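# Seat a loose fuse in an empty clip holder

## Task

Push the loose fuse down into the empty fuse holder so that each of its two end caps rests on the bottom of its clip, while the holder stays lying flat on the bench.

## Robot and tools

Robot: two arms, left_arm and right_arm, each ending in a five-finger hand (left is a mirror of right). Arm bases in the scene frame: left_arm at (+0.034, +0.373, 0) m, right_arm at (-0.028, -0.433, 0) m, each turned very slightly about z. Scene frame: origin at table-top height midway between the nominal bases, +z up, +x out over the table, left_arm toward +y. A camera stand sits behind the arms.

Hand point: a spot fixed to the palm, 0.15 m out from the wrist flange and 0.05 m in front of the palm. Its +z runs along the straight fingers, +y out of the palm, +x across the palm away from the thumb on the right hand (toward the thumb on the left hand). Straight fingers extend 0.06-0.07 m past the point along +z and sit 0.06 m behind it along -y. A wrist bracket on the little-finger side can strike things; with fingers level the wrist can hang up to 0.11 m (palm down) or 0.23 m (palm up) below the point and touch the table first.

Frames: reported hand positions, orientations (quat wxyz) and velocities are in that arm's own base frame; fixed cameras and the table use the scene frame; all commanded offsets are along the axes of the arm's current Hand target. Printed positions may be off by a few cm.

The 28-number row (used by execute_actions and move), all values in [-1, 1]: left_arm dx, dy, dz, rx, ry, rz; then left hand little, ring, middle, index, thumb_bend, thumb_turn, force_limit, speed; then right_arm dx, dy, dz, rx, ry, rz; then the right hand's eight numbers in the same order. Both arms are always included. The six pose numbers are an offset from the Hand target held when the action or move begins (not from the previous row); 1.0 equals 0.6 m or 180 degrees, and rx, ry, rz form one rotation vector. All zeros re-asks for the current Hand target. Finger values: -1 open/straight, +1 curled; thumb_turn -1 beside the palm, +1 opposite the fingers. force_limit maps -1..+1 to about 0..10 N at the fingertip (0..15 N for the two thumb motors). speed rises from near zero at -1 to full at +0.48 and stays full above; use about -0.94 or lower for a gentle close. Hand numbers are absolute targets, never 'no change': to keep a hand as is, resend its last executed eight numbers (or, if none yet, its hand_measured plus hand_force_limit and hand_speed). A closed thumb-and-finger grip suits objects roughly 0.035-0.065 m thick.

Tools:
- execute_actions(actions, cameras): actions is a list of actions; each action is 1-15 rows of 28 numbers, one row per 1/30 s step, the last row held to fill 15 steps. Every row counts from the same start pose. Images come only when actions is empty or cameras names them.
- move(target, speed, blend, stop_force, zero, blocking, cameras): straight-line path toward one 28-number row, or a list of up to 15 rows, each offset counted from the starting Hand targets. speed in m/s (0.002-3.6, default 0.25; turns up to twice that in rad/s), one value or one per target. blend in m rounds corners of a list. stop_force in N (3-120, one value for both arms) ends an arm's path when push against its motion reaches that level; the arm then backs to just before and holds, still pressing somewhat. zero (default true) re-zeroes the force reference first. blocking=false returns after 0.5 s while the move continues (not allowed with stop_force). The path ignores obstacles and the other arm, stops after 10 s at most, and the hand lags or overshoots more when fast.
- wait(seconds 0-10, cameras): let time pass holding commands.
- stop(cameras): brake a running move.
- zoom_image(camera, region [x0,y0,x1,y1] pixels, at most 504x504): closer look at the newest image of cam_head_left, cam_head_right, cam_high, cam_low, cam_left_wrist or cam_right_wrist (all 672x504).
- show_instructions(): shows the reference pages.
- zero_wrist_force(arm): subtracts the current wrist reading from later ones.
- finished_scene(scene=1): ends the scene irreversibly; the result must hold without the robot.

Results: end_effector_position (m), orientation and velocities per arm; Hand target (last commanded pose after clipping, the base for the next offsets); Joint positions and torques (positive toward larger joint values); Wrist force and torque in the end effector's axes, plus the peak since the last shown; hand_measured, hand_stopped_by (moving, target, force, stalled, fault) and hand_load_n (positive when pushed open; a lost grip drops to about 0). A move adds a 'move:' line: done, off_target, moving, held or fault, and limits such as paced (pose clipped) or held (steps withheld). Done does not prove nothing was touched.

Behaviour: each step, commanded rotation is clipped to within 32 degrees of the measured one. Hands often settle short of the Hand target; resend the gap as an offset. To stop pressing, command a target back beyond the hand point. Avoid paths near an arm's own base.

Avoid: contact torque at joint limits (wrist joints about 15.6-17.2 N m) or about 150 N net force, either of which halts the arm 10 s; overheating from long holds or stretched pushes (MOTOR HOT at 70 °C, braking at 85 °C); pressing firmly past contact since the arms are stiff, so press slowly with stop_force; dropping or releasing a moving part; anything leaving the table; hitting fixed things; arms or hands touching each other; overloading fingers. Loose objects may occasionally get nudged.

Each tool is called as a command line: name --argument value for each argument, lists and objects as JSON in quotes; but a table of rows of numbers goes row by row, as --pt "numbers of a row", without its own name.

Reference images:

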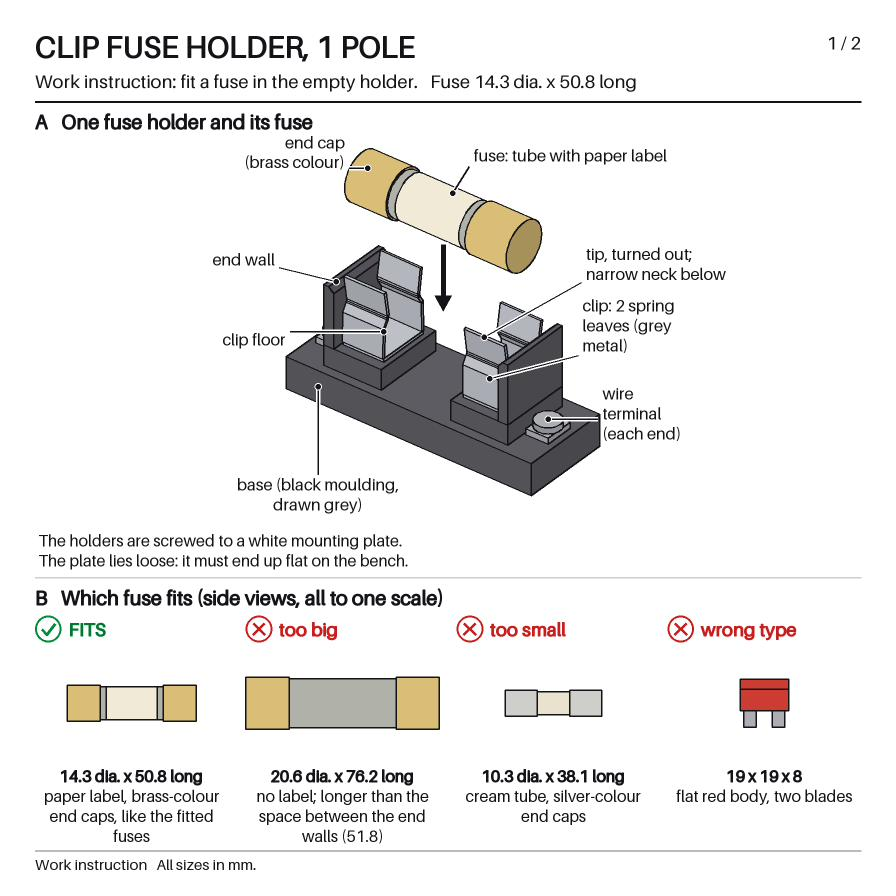

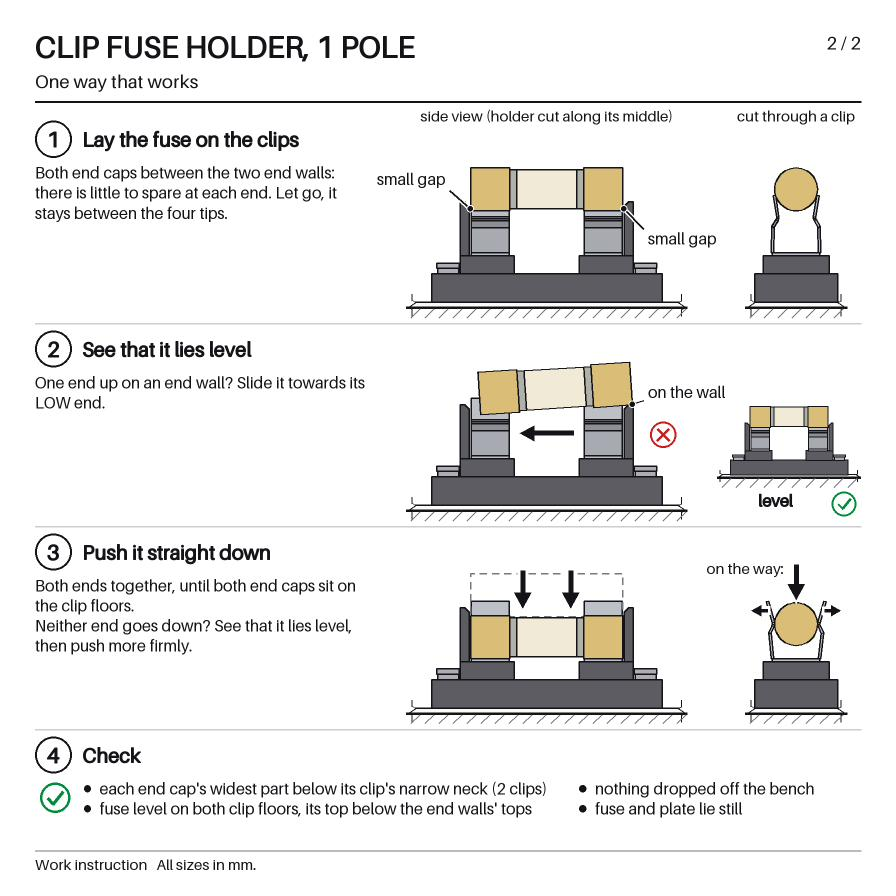

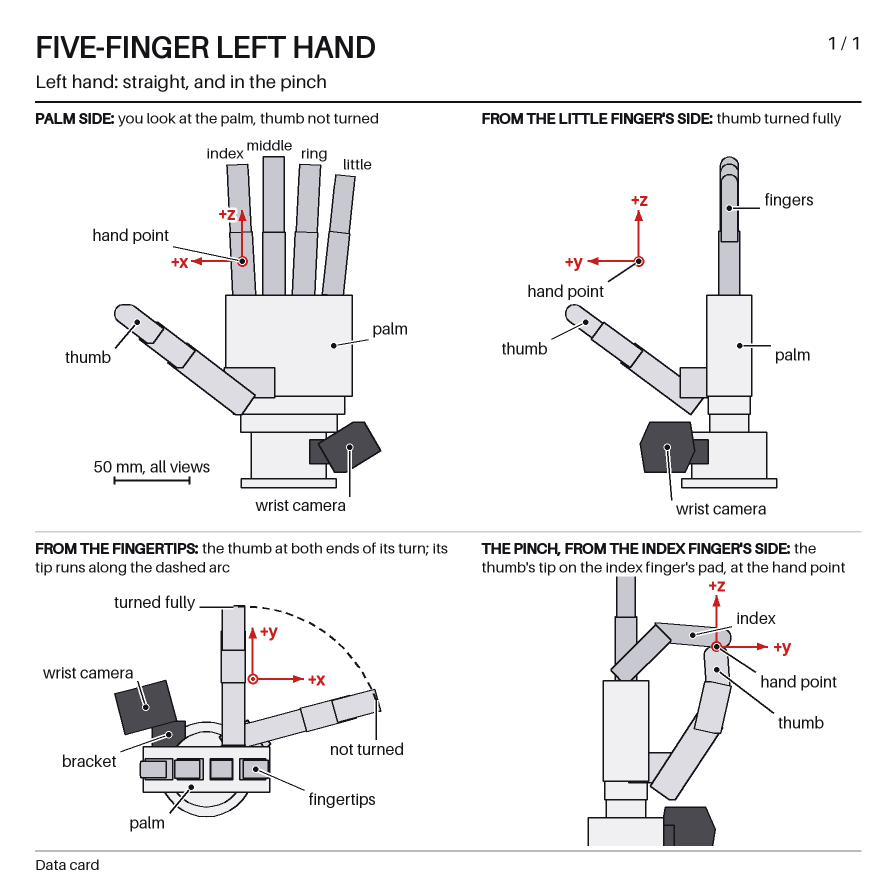

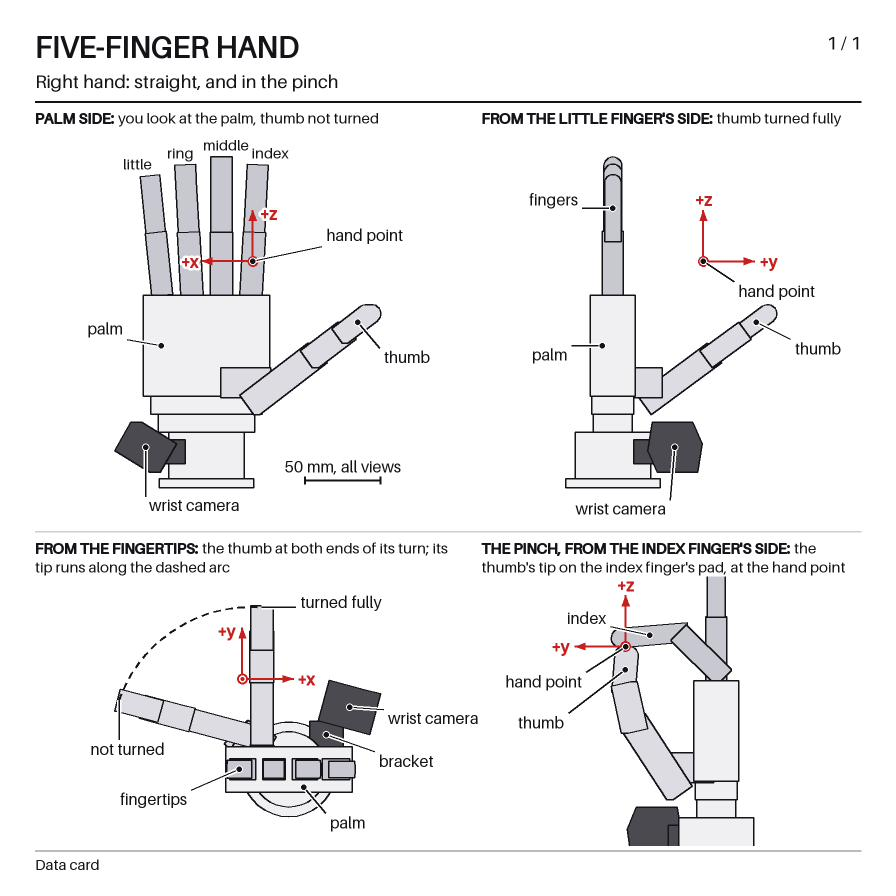

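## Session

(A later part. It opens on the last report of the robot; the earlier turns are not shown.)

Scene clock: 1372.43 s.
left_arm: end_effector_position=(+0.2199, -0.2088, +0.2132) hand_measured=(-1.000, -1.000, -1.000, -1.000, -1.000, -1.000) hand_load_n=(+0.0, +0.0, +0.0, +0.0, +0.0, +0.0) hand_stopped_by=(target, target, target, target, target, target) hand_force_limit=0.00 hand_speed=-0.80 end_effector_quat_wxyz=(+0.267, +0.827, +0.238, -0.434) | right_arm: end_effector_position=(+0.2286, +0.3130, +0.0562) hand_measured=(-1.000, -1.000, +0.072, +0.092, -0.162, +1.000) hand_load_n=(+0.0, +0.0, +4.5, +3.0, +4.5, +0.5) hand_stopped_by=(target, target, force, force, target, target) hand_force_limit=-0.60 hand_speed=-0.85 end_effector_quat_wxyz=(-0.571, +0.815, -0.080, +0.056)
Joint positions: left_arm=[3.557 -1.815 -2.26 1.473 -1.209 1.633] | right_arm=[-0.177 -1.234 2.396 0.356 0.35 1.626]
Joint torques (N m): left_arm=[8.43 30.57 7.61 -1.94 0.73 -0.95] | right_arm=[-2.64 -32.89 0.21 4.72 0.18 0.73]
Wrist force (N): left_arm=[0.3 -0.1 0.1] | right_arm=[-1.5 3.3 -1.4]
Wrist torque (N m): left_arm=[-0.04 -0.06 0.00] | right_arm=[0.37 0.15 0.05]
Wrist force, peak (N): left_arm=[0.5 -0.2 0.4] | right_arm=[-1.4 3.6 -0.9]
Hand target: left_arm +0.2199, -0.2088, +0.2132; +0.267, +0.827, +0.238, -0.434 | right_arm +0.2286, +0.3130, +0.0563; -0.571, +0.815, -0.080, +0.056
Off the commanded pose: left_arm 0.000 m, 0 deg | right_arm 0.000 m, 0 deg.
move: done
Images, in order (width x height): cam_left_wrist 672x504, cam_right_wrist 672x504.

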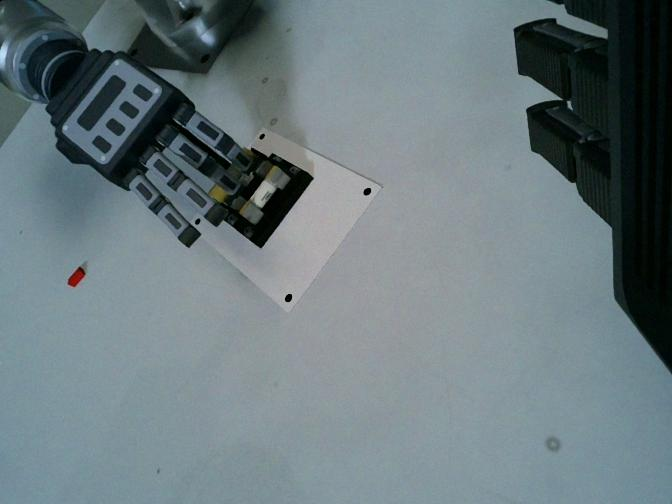

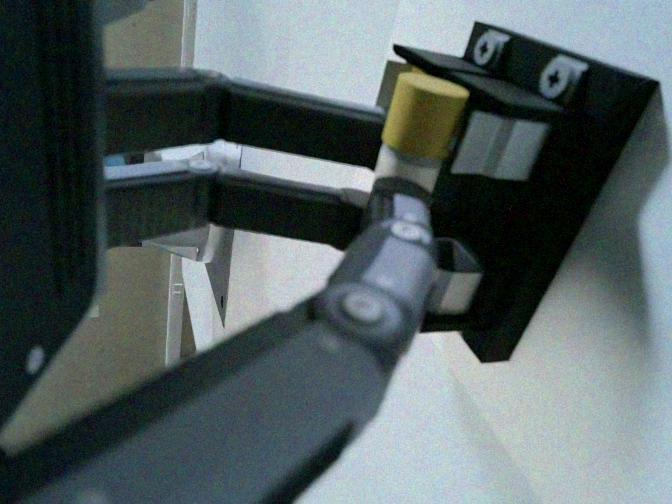

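move --pt "0 0 0 0 0 0 -1 -1 -1 -1 -1 -1 0 -0.8 0.0008 -0.0012 0.0034 0 0 0 -1 -1 0.2 0.2 -0.16 1 -0.6 -0.85" --pt "0 0 0 0 0 0 -1 -1 -1 -1 -1 -1 0 -0.8 0.0008 0.0050 0.0057 0 0 0 -1 -1 0.2 0.2 -0.16 1 -0.6 -0.85" --speed 0.01 --stop_force 3 --cameras '["cam_left_wrist","cam_right_wrist"]'

zoom_image --camera "cam_left_wrist" --region '[205, 130, 285, 215]'

zoom_image --camera "cam_right_wrist" --region '[370, 10, 510, 150]'

Scene clock: 1392.20 s.
left_arm: end_effector_position=(+0.2199, -0.2088, +0.2132) hand_measured=(-1.000, -1.000, -1.000, -1.000, -1.000, -1.000) hand_load_n=(+0.0, +0.0, +0.0, +0.0, +0.5, +0.0) hand_stopped_by=(target, target, target, target, target, target) hand_force_limit=0.00 hand_speed=-0.80 end_effector_quat_wxyz=(+0.267, +0.827, +0.238, -0.434) | right_arm: end_effector_position=(+0.2296, +0.3151, +0.0558) hand_measured=(-1.000, -1.000, +0.072, +0.092, -0.162, +1.000) hand_load_n=(+0.0, +0.0, +5.0, +2.5, +4.0, -0.5) hand_stopped_by=(target, target, force, force, target, target) hand_force_limit=-0.60 hand_speed=-0.85 end_effector_quat_wxyz=(-0.571, +0.815, -0.080, +0.056)
Joint positions: left_arm=[3.557 -1.815 -2.26 1.473 -1.209 1.633] | right_arm=[-0.166 -1.24 2.391 0.337 0.351 1.659]
Joint torques (N m): left_arm=[8.37 30.6 7.36 -1.83 0.66 -0.86] | right_arm=[-1.78 -28.42 -2.37 4.35 -2.58 -1.3]
Wrist force (N): left_arm=[0.4 0.1 0.2] | right_arm=[-1.7 3.0 -2.5]
Wrist torque (N m): left_arm=[-0.01 -0.07 0.00] | right_arm=[0.29 0.09 -0.13]
Wrist force, peak (N): left_arm=[0.4 -0.2 0.4] | right_arm=[-1.6 -2.4 -5.2]
Hand target: left_arm +0.2199, -0.2088, +0.2132; +0.267, +0.827, +0.238, -0.434 | right_arm +0.2296, +0.3151, +0.0558; -0.571, +0.815, -0.080, +0.056 (not the last commanded pose)
Off the commanded pose: left_arm 0.000 m, 0 deg | right_arm 0.004 m, 0 deg.
move: contact (right_arm); path passed 1 of 2 targets
Images, in order (width x height): cam_left_wrist 672x504, cam_right_wrist 672x504.

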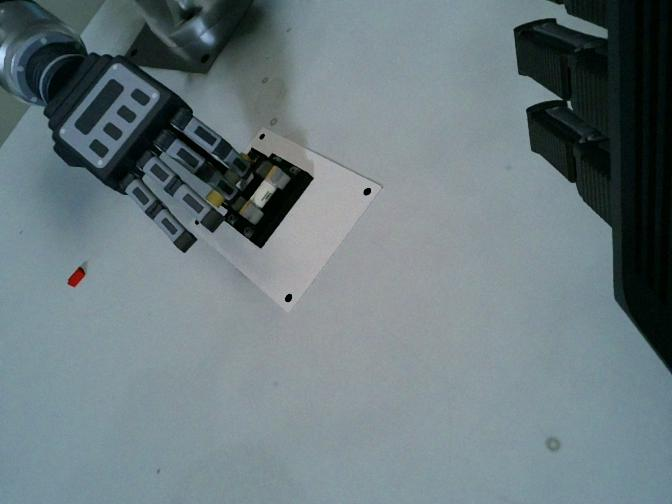

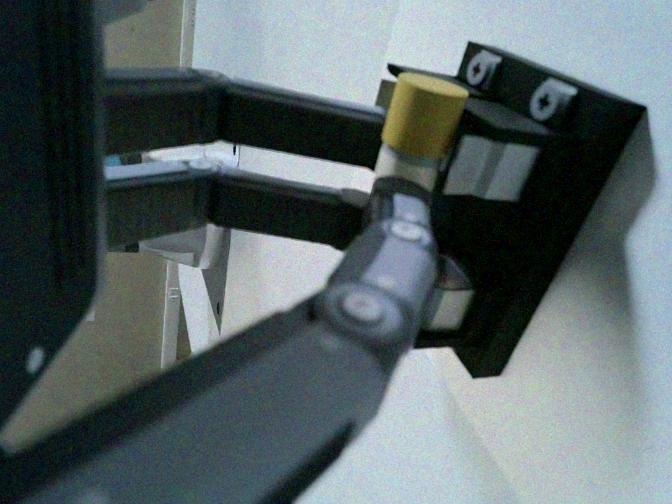

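Scaled by 5.929 from the camera's 672x504 image, which has a finer 960x720 frame.

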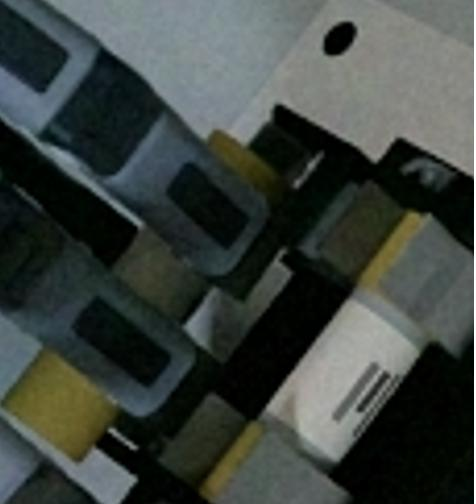

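Scaled by 3.600 from the camera's 672x504 image, which has a finer 960x720 frame.

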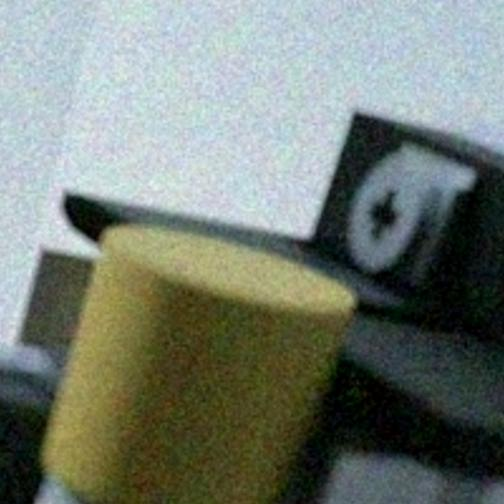

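move --pt "0 0 0 0 0 0 -1 -1 -1 -1 -1 -1 0 -0.8 0 -0.0063 -0.0023 0 0 0 -1 -1 0.2 0.2 -0.16 1 -0.6 -0.85" --pt "0 0 0 0 0 0 -1 -1 -1 -1 -1 -1 0 -0.8 -0.0062 -0.008 0.0025 0 0 0 -1 -1 0.2 0.2 -0.16 1 -0.6 -0.85" --speed 0.02 --cameras '["cam_left_wrist","cam_right_wrist"]'

zoom_image --camera "cam_left_wrist" --region '[205, 130, 285, 215]'

zoom_image --camera "cam_right_wrist" --region '[370, 10, 510, 150]'

Scene clock: 1440.87 s.
left_arm: end_effector_position=(+0.2199, -0.2088, +0.2132) hand_measured=(-1.000, -1.000, -1.000, -1.000, -1.000, -1.000) hand_load_n=(+0.0, +0.0, +0.0, +0.0, +0.0, +0.0) hand_stopped_by=(target, target, target, target, target, target) hand_force_limit=0.00 hand_speed=-0.80 end_effector_quat_wxyz=(+0.267, +0.827, +0.238, -0.434) | right_arm: end_effector_position=(+0.2265, +0.3188, +0.0598) hand_measured=(-1.000, -1.000, +0.072, +0.092, -0.162, +1.000) hand_load_n=(+0.0, +0.0, +4.5, +2.5, +4.0, +0.5) hand_stopped_by=(target, target, force, force, target, target) hand_force_limit=-0.60 hand_speed=-0.85 end_effector_quat_wxyz=(-0.571, +0.815, -0.080, +0.056)
Joint positions: left_arm=[3.557 -1.815 -2.26 1.473 -1.209 1.633] | right_arm=[-0.15 -1.269 2.392 0.32 0.352 1.705]
Joint torques (N m): left_arm=[7.82 30.29 6.76 -1.83 0.75 -0.82] | right_arm=[-3.03 -4.63 -6.3 4.52 0.45 -1.34]
Wrist force (N): left_arm=[0.3 -0.1 0.2] | right_arm=[-1.0 3.3 -0.8]
Wrist torque (N m): left_arm=[-0.05 -0.06 0.00] | right_arm=[0.32 0.05 -0.11]
Wrist force, peak (N): left_arm=[0.4 -0.3 0.3] | right_arm=[-1.5 3.5 -2.9]
Hand target: left_arm +0.2199, -0.2088, +0.2132; +0.267, +0.827, +0.238, -0.434 | right_arm +0.2265, +0.3188, +0.0598; -0.571, +0.815, -0.080, +0.056
Off the commanded pose: left_arm 0.000 m, 0 deg | right_arm 0.000 m, 0 deg.
move: done
Images, in order (width x height): cam_left_wrist 672x504, cam_right_wrist 672x504.

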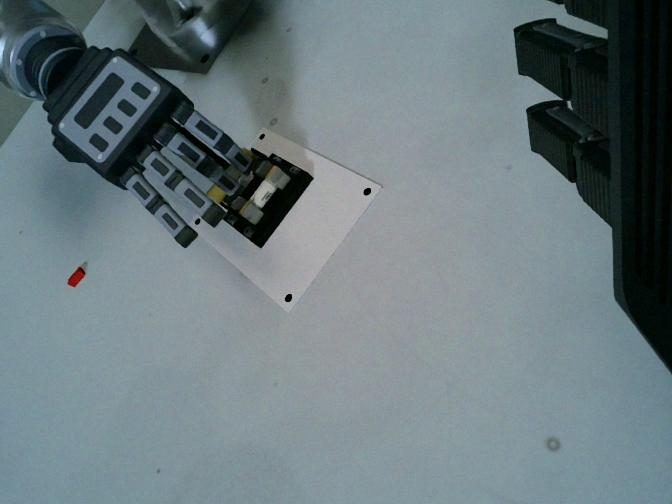

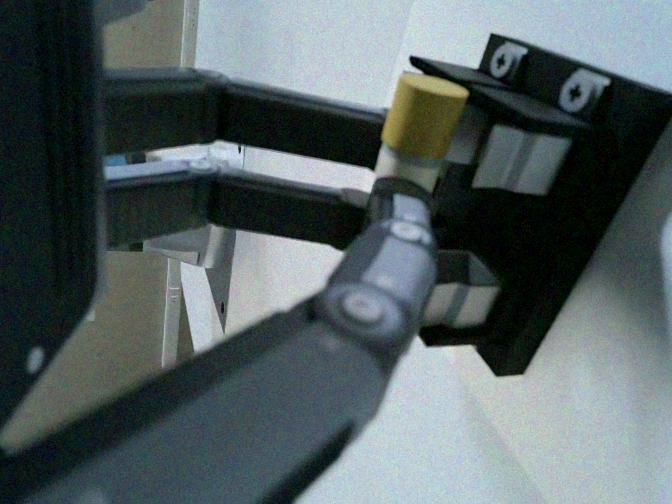

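Scaled by 5.929 from the camera's 672x504 image, which has a finer 960x720 frame.

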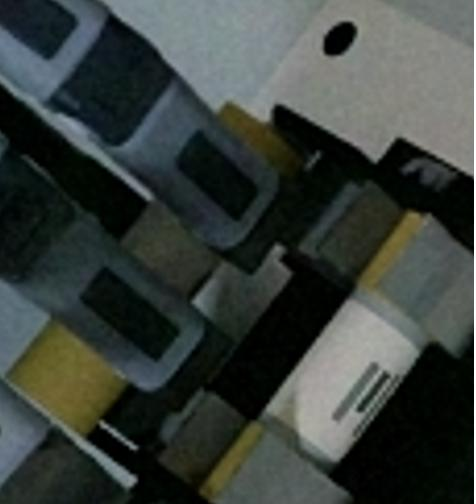

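Scaled by 3.600 from the camera's 672x504 image, which has a finer 960x720 frame.

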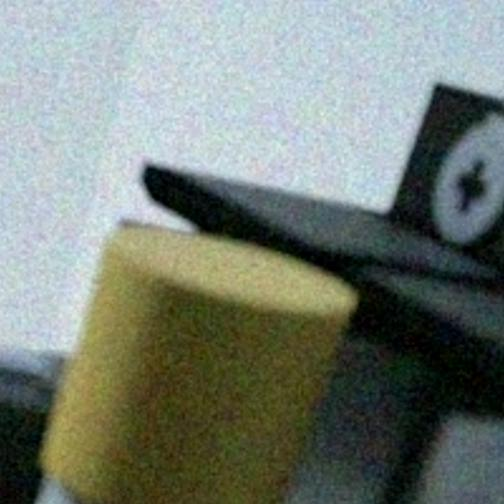

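move --target '[0,0,0,0,0,0,-1,-1,-1,-1,-1,-1,0,-0.8,0,0.0118,0.0043,0,0,0,-1,-1,0.2,0.2,-0.16,1,-0.6,-0.85]' --speed 0.01 --stop_force 3 --cameras '["cam_left_wrist","cam_right_wrist"]'

zoom_image --camera "cam_left_wrist" --region '[205, 130, 285, 215]'

zoom_image --camera "cam_right_wrist" --region '[370, 10, 510, 150]'

Scene clock: 1457.93 s.
left_arm: end_effector_position=(+0.2199, -0.2088, +0.2132) hand_measured=(-1.000, -1.000, -1.000, -1.000, -1.000, -1.000) hand_load_n=(+0.0, +0.0, +0.0, +0.0, +0.0, +0.0) hand_stopped_by=(target, target, target, target, target, target) hand_force_limit=0.00 hand_speed=-0.80 end_effector_quat_wxyz=(+0.267, +0.827, +0.238, -0.434) | right_arm: end_effector_position=(+0.2266, +0.3188, +0.0585) hand_measured=(-1.000, -1.000, +0.072, +0.092, -0.162, +1.000) hand_load_n=(+0.0, +0.0, +4.5, +3.5, +4.5, +0.0) hand_stopped_by=(target, target, force, force, target, target) hand_force_limit=-0.60 hand_speed=-0.85 end_effector_quat_wxyz=(-0.571, +0.815, -0.080, +0.056)
Joint positions: left_arm=[3.557 -1.815 -2.26 1.473 -1.209 1.633] | right_arm=[-0.15 -1.264 2.393 0.316 0.352 1.705]
Joint torques (N m): left_arm=[8 30.58 6.81 -1.76 0.63 -0.77] | right_arm=[-2.37 -32.99 -15.1 1.78 -2.5 -0.48]
Wrist force (N): left_arm=[0.3 -0.1 0.2] | right_arm=[-1.0 2.9 -1.7]
Wrist torque (N m): left_arm=[-0.04 -0.06 0.00] | right_arm=[0.36 0.10 -0.12]
Wrist force, peak (N): left_arm=[0.5 0.1 0.2] | right_arm=[-0.8 3.8 -1.3]
Hand target: left_arm +0.2199, -0.2088, +0.2132; +0.267, +0.827, +0.238, -0.434 | right_arm +0.2266, +0.3188, +0.0585; -0.571, +0.815, -0.080, +0.056 (not the last commanded pose)
Off the commanded pose: left_arm 0.000 m, 0 deg | right_arm 0.006 m, 0 deg.
move: contact (right_arm)
Images, in order (width x height): cam_left_wrist 672x504, cam_right_wrist 672x504.

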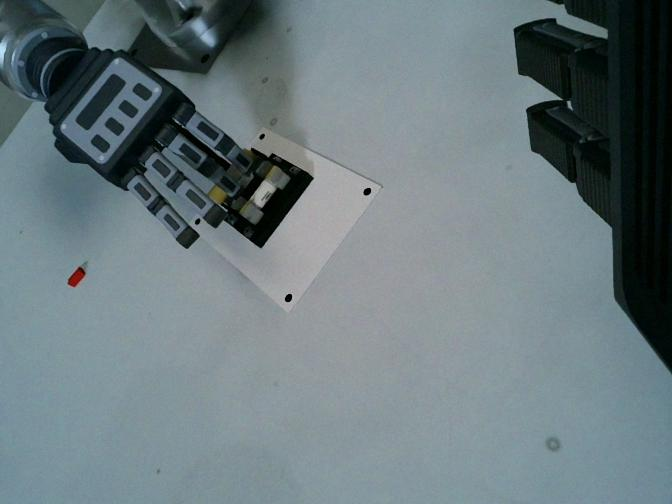

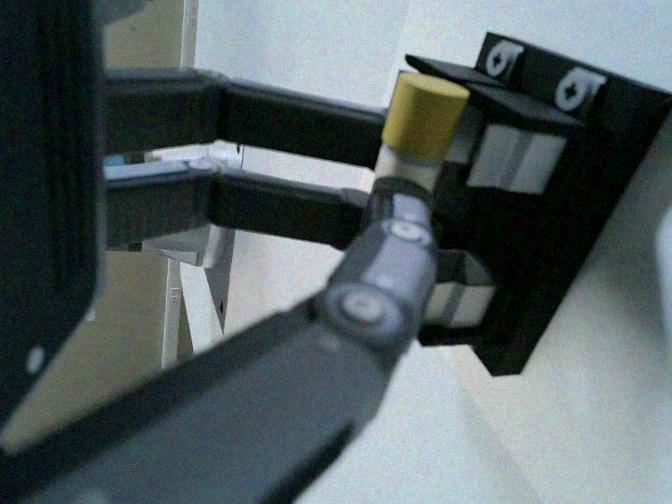

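Scaled by 5.929 from the camera's 672x504 image, which has a finer 960x720 frame.

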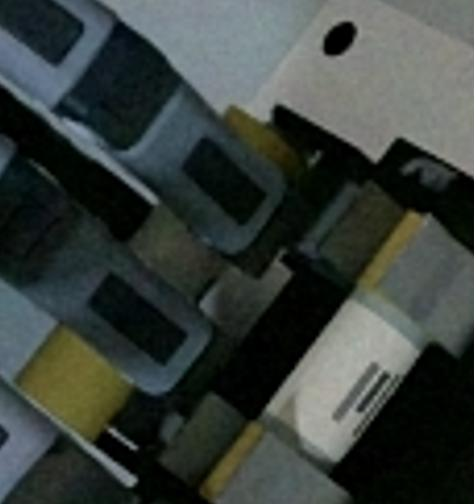

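Scaled by 3.600 from the camera's 672x504 image, which has a finer 960x720 frame.

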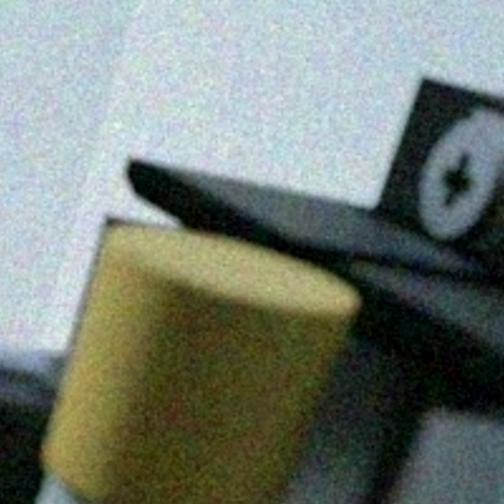

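move --target '[0,0,0,0,0,0,-1,-1,-1,-1,-1,-1,0,-0.8,0,0.0102,0.0037,0,0,0,-1,-1,0.2,0.2,-0.16,1,-0.6,-0.85]' --speed 0.01 --stop_force 5 --cameras '["cam_left_wrist","cam_right_wrist"]'

zoom_image --camera "cam_left_wrist" --region '[205, 130, 285, 215]'

zoom_image --camera "cam_right_wrist" --region '[370, 10, 510, 150]'

Scene clock: 1464.83 s.
left_arm: end_effector_position=(+0.2199, -0.2088, +0.2132) hand_measured=(-1.000, -1.000, -1.000, -1.000, -1.000, -1.000) hand_load_n=(+0.0, +0.0, +0.0, +0.0, +0.0, +0.0) hand_stopped_by=(target, target, target, target, target, target) hand_force_limit=0.00 hand_speed=-0.80 end_effector_quat_wxyz=(+0.267, +0.827, +0.238, -0.434) | right_arm: end_effector_position=(+0.2267, +0.3188, +0.0580) hand_measured=(-1.000, -1.000, +0.072, +0.092, -0.162, +1.000) hand_load_n=(+0.0, +0.0, +4.5, +3.5, +4.0, -0.5) hand_stopped_by=(target, target, force, force, target, target) hand_force_limit=-0.60 hand_speed=-0.85 end_effector_quat_wxyz=(-0.571, +0.815, -0.080, +0.057)
Joint positions: left_arm=[3.557 -1.815 -2.26 1.473 -1.209 1.633] | right_arm=[-0.15 -1.263 2.393 0.314 0.352 1.705]
Joint torques (N m): left_arm=[8.17 30.03 5.77 -1.63 0.67 -0.83] | right_arm=[-0.93 -31.43 -14.31 3.85 1.14 1.12]
Wrist force (N): left_arm=[0.2 -0.1 0.0] | right_arm=[-0.7 1.2 -2.3]
Wrist torque (N m): left_arm=[-0.03 -0.06 0.00] | right_arm=[0.29 0.08 -0.13]
Wrist force, peak (N): left_arm=[0.4 -0.2 0.5] | right_arm=[0.5 -6.0 -5.6]
Hand target: left_arm +0.2199, -0.2088, +0.2132; +0.267, +0.827, +0.238, -0.434 | right_arm +0.2267, +0.3188, +0.0580; -0.571, +0.815, -0.080, +0.057 (not the last commanded pose)
Off the commanded pose: left_arm 0.000 m, 0 deg | right_arm 0.006 m, 0 deg.
move: contact (right_arm)
Images, in order (width x height): cam_left_wrist 672x504, cam_right_wrist 672x504.

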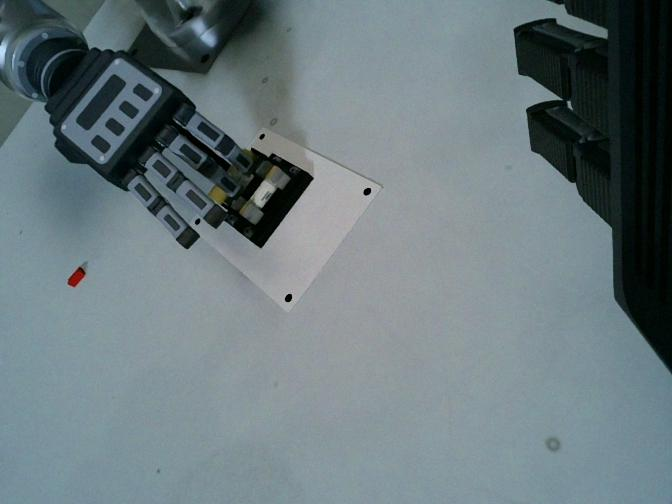

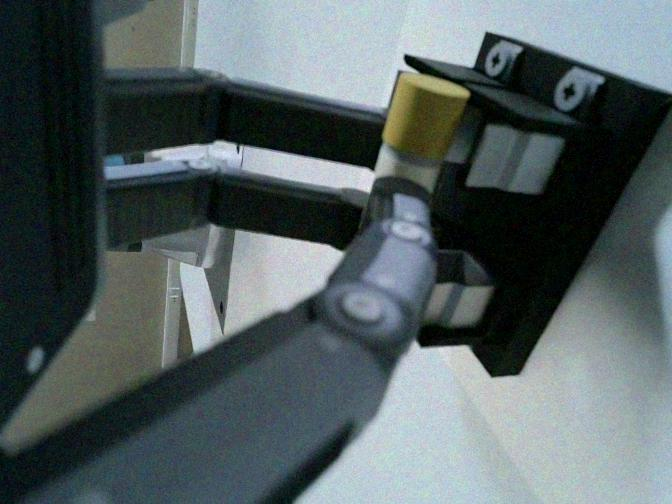

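Scaled by 5.929 from the camera's 672x504 image, which has a finer 960x720 frame.

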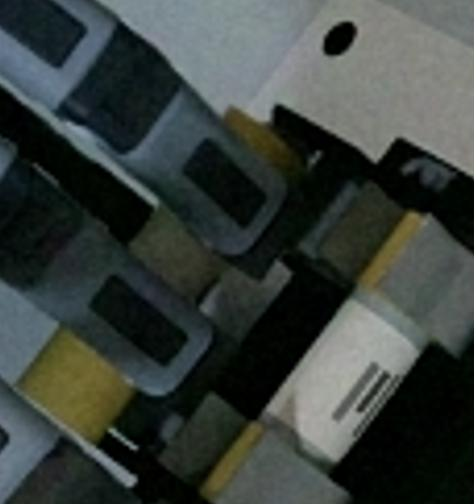

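Scaled by 3.600 from the camera's 672x504 image, which has a finer 960x720 frame.

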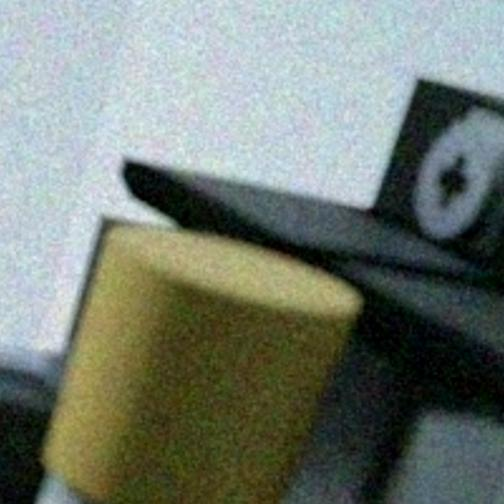

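zoom_image --camera "cam_right_wrist" --region '[430, 60, 590, 200]'

zoom_image --camera "cam_right_wrist" --region '[400, 220, 530, 370]'

zoom_image --camera "cam_left_wrist" --region '[200, 140, 260, 210]'

Scaled by 3.150 from the camera's 672x504 image, which has a finer 960x720 frame.

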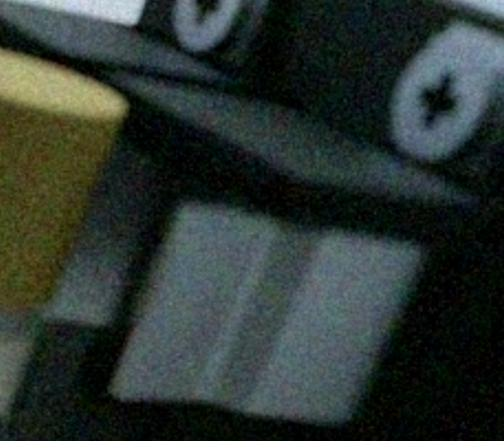

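Scaled by 3.360 from the camera's 672x504 image, which has a finer 960x720 frame.

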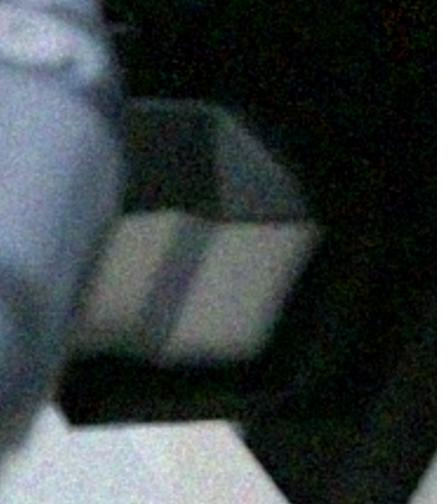

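Scaled by 7.200 from the camera's 672x504 image, which has a finer 960x720 frame.

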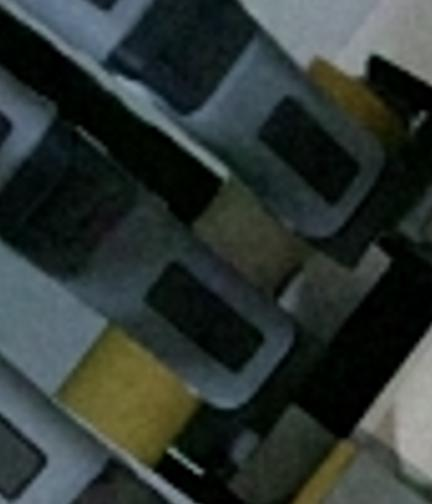

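move --pt "0 0 0 0 0 0 -1 -1 -1 -1 -1 -1 0 -0.8 0 -0.0063 -0.0023 0 0 0 -1 -1 0.2 0.2 -0.16 1 -0.6 -0.85" --pt "0 0 0 0 0 0 -1 -1 -1 -1 -1 -1 0 -0.8 0.0115 -0.0023 -0.0131 0 0 0 -1 -1 0.2 0.2 -0.16 1 -0.6 -0.85" --pt "0 0 0 0 0 0 -1 -1 -1 -1 -1 -1 0 -0.8 -0.0004 -0.0044 -0.0074 0 0 0 -1 -1 0.2 0.2 -0.16 1 -0.6 -0.85" --speed 0.03 --cameras '["cam_left_wrist","cam_right_wrist"]'

zoom_image --camera "cam_right_wrist" --region '[370, 10, 590, 200]'

zoom_image --camera "cam_left_wrist" --region '[200, 140, 260, 210]'

Scene clock: 1592.43 s.
left_arm: end_effector_position=(+0.2199, -0.2088, +0.2132) hand_measured=(-1.000, -1.000, -1.000, -1.000, -1.000, -1.000) hand_load_n=(+0.0, +0.0, +0.0, +0.0, +0.0, +0.0) hand_stopped_by=(target, target, target, target, target, target) hand_force_limit=0.00 hand_speed=-0.80 end_effector_quat_wxyz=(+0.267, +0.827, +0.238, -0.434) | right_arm: end_effector_position=(+0.2258, +0.3156, +0.0621) hand_measured=(-1.000, -1.000, +0.072, +0.092, -0.162, +1.000) hand_load_n=(-0.5, +0.0, +4.5, +3.5, +5.0, +0.0) hand_stopped_by=(target, target, force, force, target, target) hand_force_limit=-0.60 hand_speed=-0.85 end_effector_quat_wxyz=(-0.571, +0.815, -0.080, +0.057)
Joint positions: left_arm=[3.557 -1.815 -2.26 1.473 -1.209 1.633] | right_arm=[-0.166 -1.265 2.398 0.355 0.35 1.658]
Joint torques (N m): left_arm=[8.47 30.38 5.65 -1.55 0.68 -0.96] | right_arm=[-3.67 -3.52 -15.49 4.28 0.69 -1.35]
Wrist force (N): left_arm=[0.2 -0.2 0.3] | right_arm=[-1.1 3.8 -1.3]
Wrist torque (N m): left_arm=[-0.06 -0.05 -0.01] | right_arm=[0.42 0.08 -0.10]
Wrist force, peak (N): left_arm=[0.5 -0.2 0.3] | right_arm=[-1.1 3.8 -1.3]
Hand target: left_arm +0.2199, -0.2088, +0.2132; +0.267, +0.827, +0.238, -0.434 | right_arm +0.2259, +0.3156, +0.0620; -0.571, +0.815, -0.080, +0.057
Off the commanded pose: left_arm 0.000 m, 0 deg | right_arm 0.000 m, 0 deg.
move: done
Images, in order (width x height): cam_left_wrist 672x504, cam_right_wrist 672x504.

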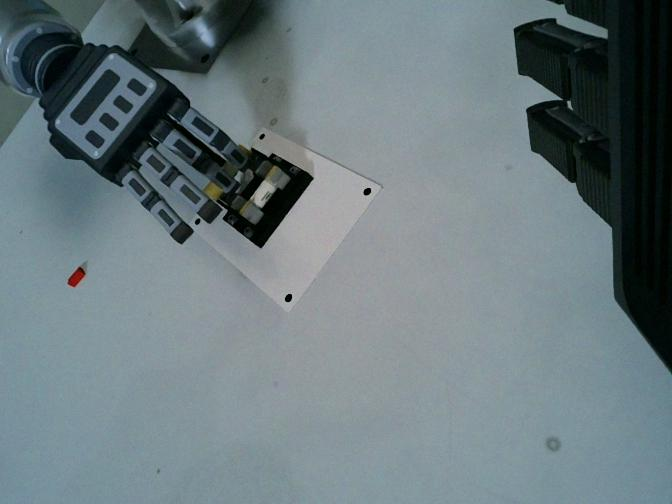

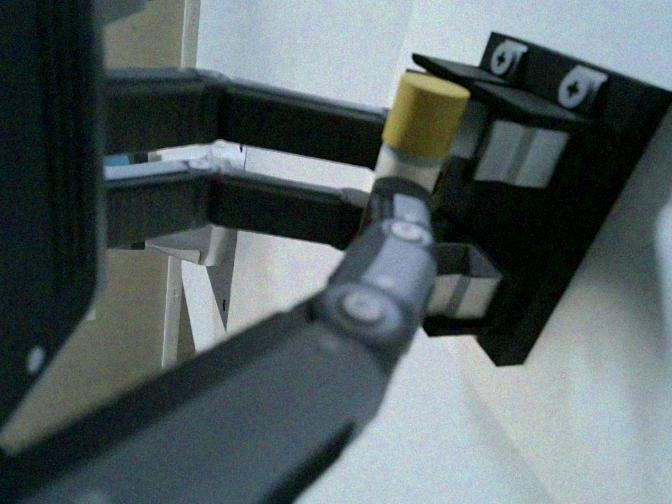

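Scaled by 2.291 from the camera's 672x504 image, which has a finer 960x720 frame.

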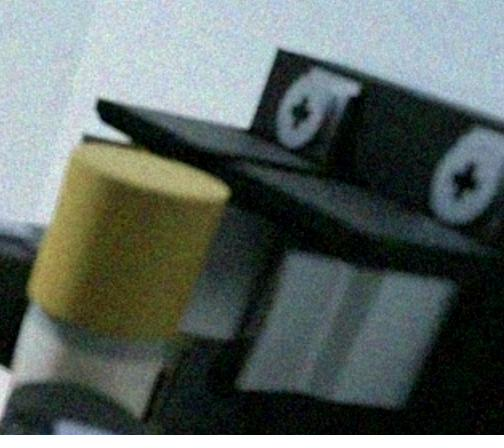

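Scaled by 7.200 from the camera's 672x504 image, which has a finer 960x720 frame.

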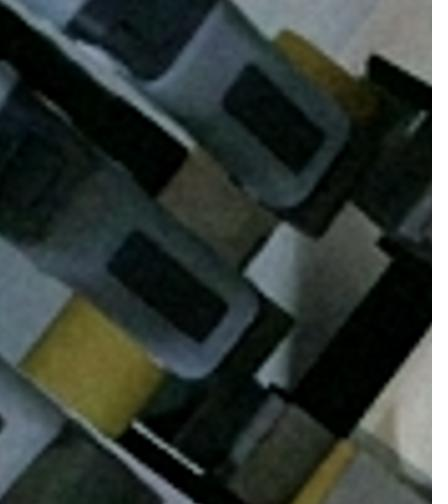

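move --pt "0 0 0 0 0 0 -1 -1 -1 -1 -1 -1 0 -0.8 -0.0001 0.0006 -0.0016 0 0.0209 0.0076 -1 -1 0.2 0.2 -0.16 1 -0.6 -0.85" --pt "0 0 0 0 0 0 -1 -1 -1 -1 -1 -1 0 -0.8 -0.0001 0.0084 0.0013 0 0.0209 0.0076 -1 -1 0.2 0.2 -0.16 1 -0.6 -0.85" --speed 0.03 --cameras '["cam_left_wrist","cam_right_wrist"]'

zoom_image --camera "cam_right_wrist" --region '[370, 10, 590, 200]'

zoom_image --camera "cam_left_wrist" --region '[200, 140, 260, 210]'

Scene clock: 1625.80 s.
left_arm: end_effector_position=(+0.2199, -0.2088, +0.2132) hand_measured=(-1.000, -1.000, -1.000, -1.000, -1.000, -1.000) hand_load_n=(+0.0, +0.0, +0.0, +0.0, +0.0, +0.0) hand_stopped_by=(target, target, target, target, target, target) hand_force_limit=0.00 hand_speed=-0.80 end_effector_quat_wxyz=(+0.267, +0.827, +0.238, -0.434) | right_arm: end_effector_position=(+0.2255, +0.3147, +0.0570) hand_measured=(-1.000, -1.000, +0.072, +0.092, -0.162, +1.000) hand_load_n=(+0.0, +0.0, +4.5, +3.5, +5.0, +0.5) hand_stopped_by=(target, target, force, force, target, target) hand_force_limit=-0.60 hand_speed=-0.85 end_effector_quat_wxyz=(-0.568, +0.812, -0.108, +0.076) end_effector_velocity=(-0.001, +0.000, +0.001) end_effector_angular_velocity=(+0.001, +0.004, +0.000)
Joint positions: left_arm=[3.557 -1.815 -2.26 1.473 -1.209 1.633] | right_arm=[-0.178 -1.327 2.443 0.218 0.36 1.822]
Joint velocities: left_arm=[within noise] | right_arm=[0 -0.004 0.001 0.006 0 0.001]
Joint torques (N m): left_arm=[7.98 30.92 5.12 -1.52 0.72 -0.89] | right_arm=[3.09 -29.38 -12.81 4.15 0.1 1.47]
Wrist force (N): left_arm=[0.4 -0.3 0.3] | right_arm=[-1.4 2.5 -1.7]
Wrist torque (N m): left_arm=[-0.07 -0.07 0.00] | right_arm=[0.35 0.07 -0.10]
Wrist force, peak (N): left_arm=[0.5 0.1 0.5] | right_arm=[-1.2 3.9 -0.9]
Hand target: left_arm +0.2199, -0.2088, +0.2132; +0.267, +0.827, +0.238, -0.434 | right_arm +0.2256, +0.3147, +0.0570; -0.568, +0.812, -0.108, +0.076
Off the commanded pose: left_arm 0.000 m, 0 deg | right_arm 0.000 m, 0 deg.
move: done
Images, in order (width x height): cam_left_wrist 672x504, cam_right_wrist 672x504.

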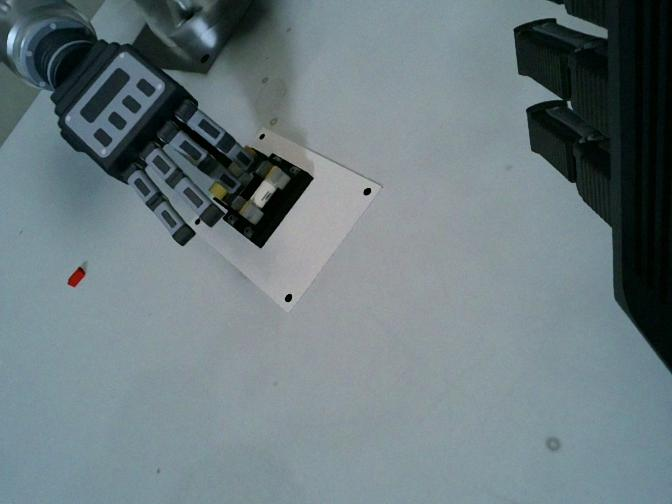

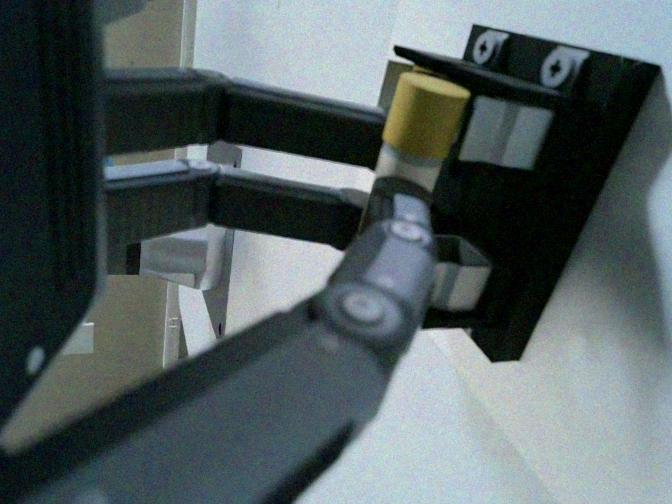

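Scaled by 2.291 from the camera's 672x504 image, which has a finer 960x720 frame.

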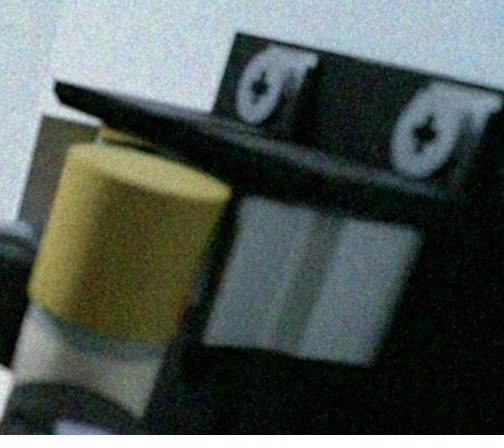

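Scaled by 7.200 from the camera's 672x504 image, which has a finer 960x720 frame.

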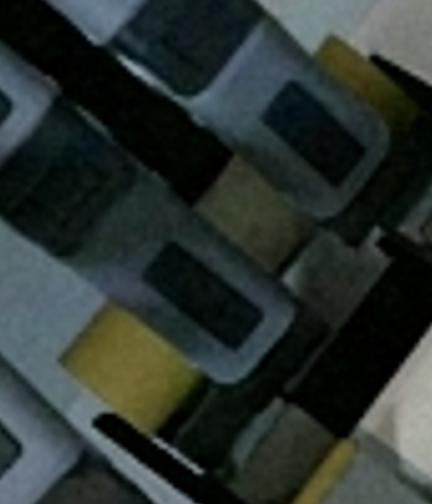

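move --pt "0 0 0 0 0 0 -1 -1 -1 -1 -1 -1 0 -0.8 0 -0.0078 -0.0029 0 0 0 -1 -1 0.2 0.2 -0.16 1 -0.6 -0.85" --pt "0 0 0 0 0 0 -1 -1 -1 -1 -1 -1 0 -0.8 0.0148 -0.0041 -0.0133 0.0556 -0.0261 -0.0095 -1 -1 0.2 0.2 -0.16 1 -0.6 -0.85" --pt "0 0 0 0 0 0 -1 -1 -1 -1 -1 -1 0 -0.8 0.0025 -0.0058 -0.0083 0.0556 -0.0261 -0.0095 -1 -1 0.2 0.2 -0.16 1 -0.6 -0.85" --speed 0.03 --cameras '["cam_left_wrist","cam_right_wrist"]'

zoom_image --camera "cam_right_wrist" --region '[370, 10, 590, 200]'

zoom_image --camera "cam_left_wrist" --region '[200, 140, 280, 230]'

Scene clock: 1713.00 s.
left_arm: end_effector_position=(+0.2199, -0.2088, +0.2132) hand_measured=(-1.000, -1.000, -1.000, -1.000, -1.000, -1.000) hand_load_n=(+0.0, +0.0, +0.0, +0.0, +0.0, +0.0) hand_stopped_by=(target, target, target, target, target, target) hand_force_limit=0.00 hand_speed=-0.80 end_effector_quat_wxyz=(+0.267, +0.827, +0.238, -0.434) | right_arm: end_effector_position=(+0.2261, +0.3109, +0.0621) hand_measured=(-1.000, -1.000, +0.072, +0.092, -0.162, +1.000) hand_load_n=(+0.0, +0.0, +4.5, +3.5, +5.0, +0.0) hand_stopped_by=(target, target, force, force, target, target) hand_force_limit=-0.60 hand_speed=-0.85 end_effector_quat_wxyz=(-0.640, +0.763, -0.066, +0.061)
Joint positions: left_arm=[3.557 -1.815 -2.26 1.473 -1.209 1.633] | right_arm=[-0.3 -0.923 2.472 0.616 0.211 0.957]
Joint torques (N m): left_arm=[8.11 30.72 4.3 -1.41 0.74 -0.77] | right_arm=[-2.5 -29.61 -6.73 4.23 -0.17 -1.31]
Wrist force (N): left_arm=[0.2 0.0 0.2] | right_arm=[-1.1 3.7 -1.4]
Wrist torque (N m): left_arm=[-0.03 -0.04 -0.01] | right_arm=[0.40 0.08 -0.10]
Wrist force, peak (N): left_arm=[0.5 -0.1 0.4] | right_arm=[-1.0 4.0 -1.8]
Hand target: left_arm +0.2199, -0.2088, +0.2132; +0.267, +0.827, +0.238, -0.434 | right_arm +0.2261, +0.3109, +0.0620; -0.640, +0.763, -0.066, +0.061
Off the commanded pose: left_arm 0.000 m, 0 deg | right_arm 0.000 m, 0 deg.
move: done
Images, in order (width x height): cam_left_wrist 672x504, cam_right_wrist 672x504.

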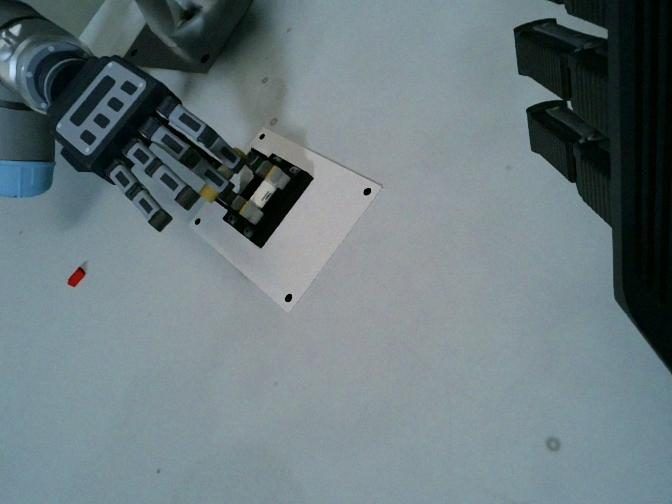

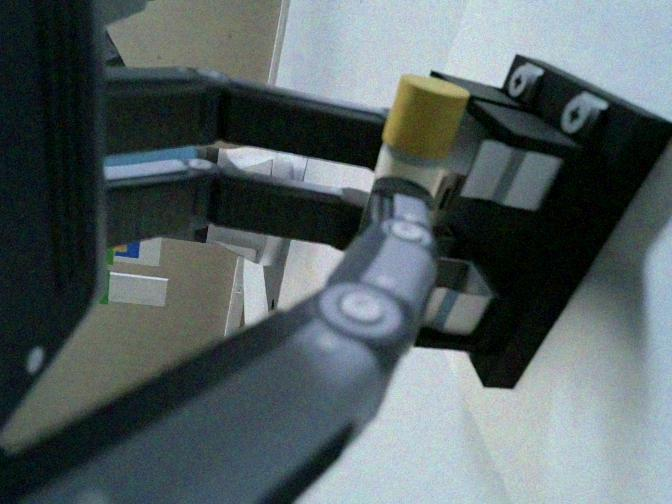

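Scaled by 2.291 from the camera's 672x504 image, which has a finer 960x720 frame.

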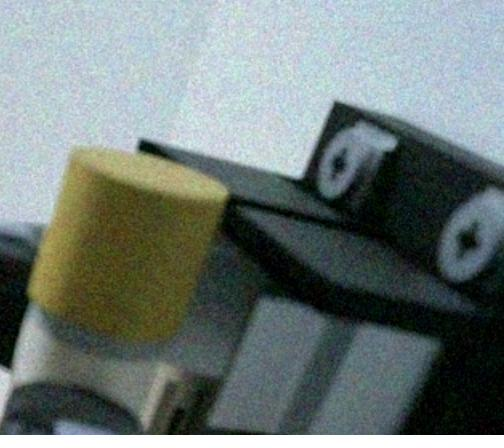

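Scaled by 5.600 from the camera's 672x504 image, which has a finer 960x720 frame.

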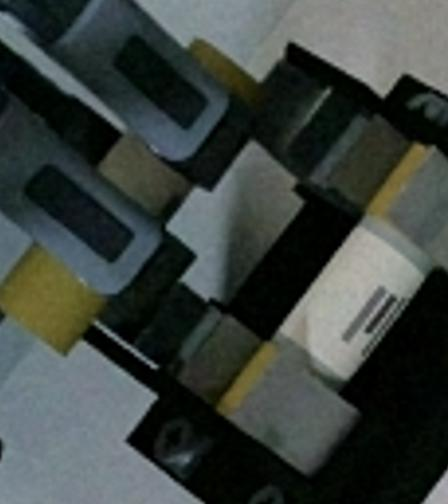

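zoom_image --camera "cam_left_wrist" --region '[215, 140, 285, 230]'

Scaled by 5.600 from the camera's 672x504 image, which has a finer 960x720 frame.

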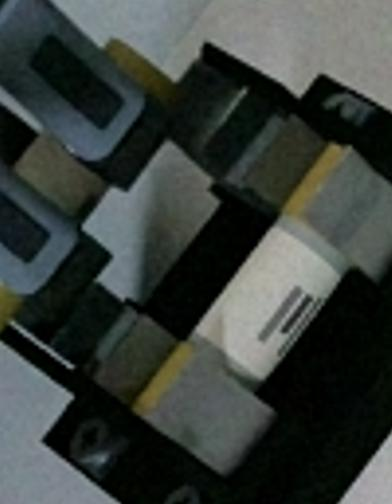

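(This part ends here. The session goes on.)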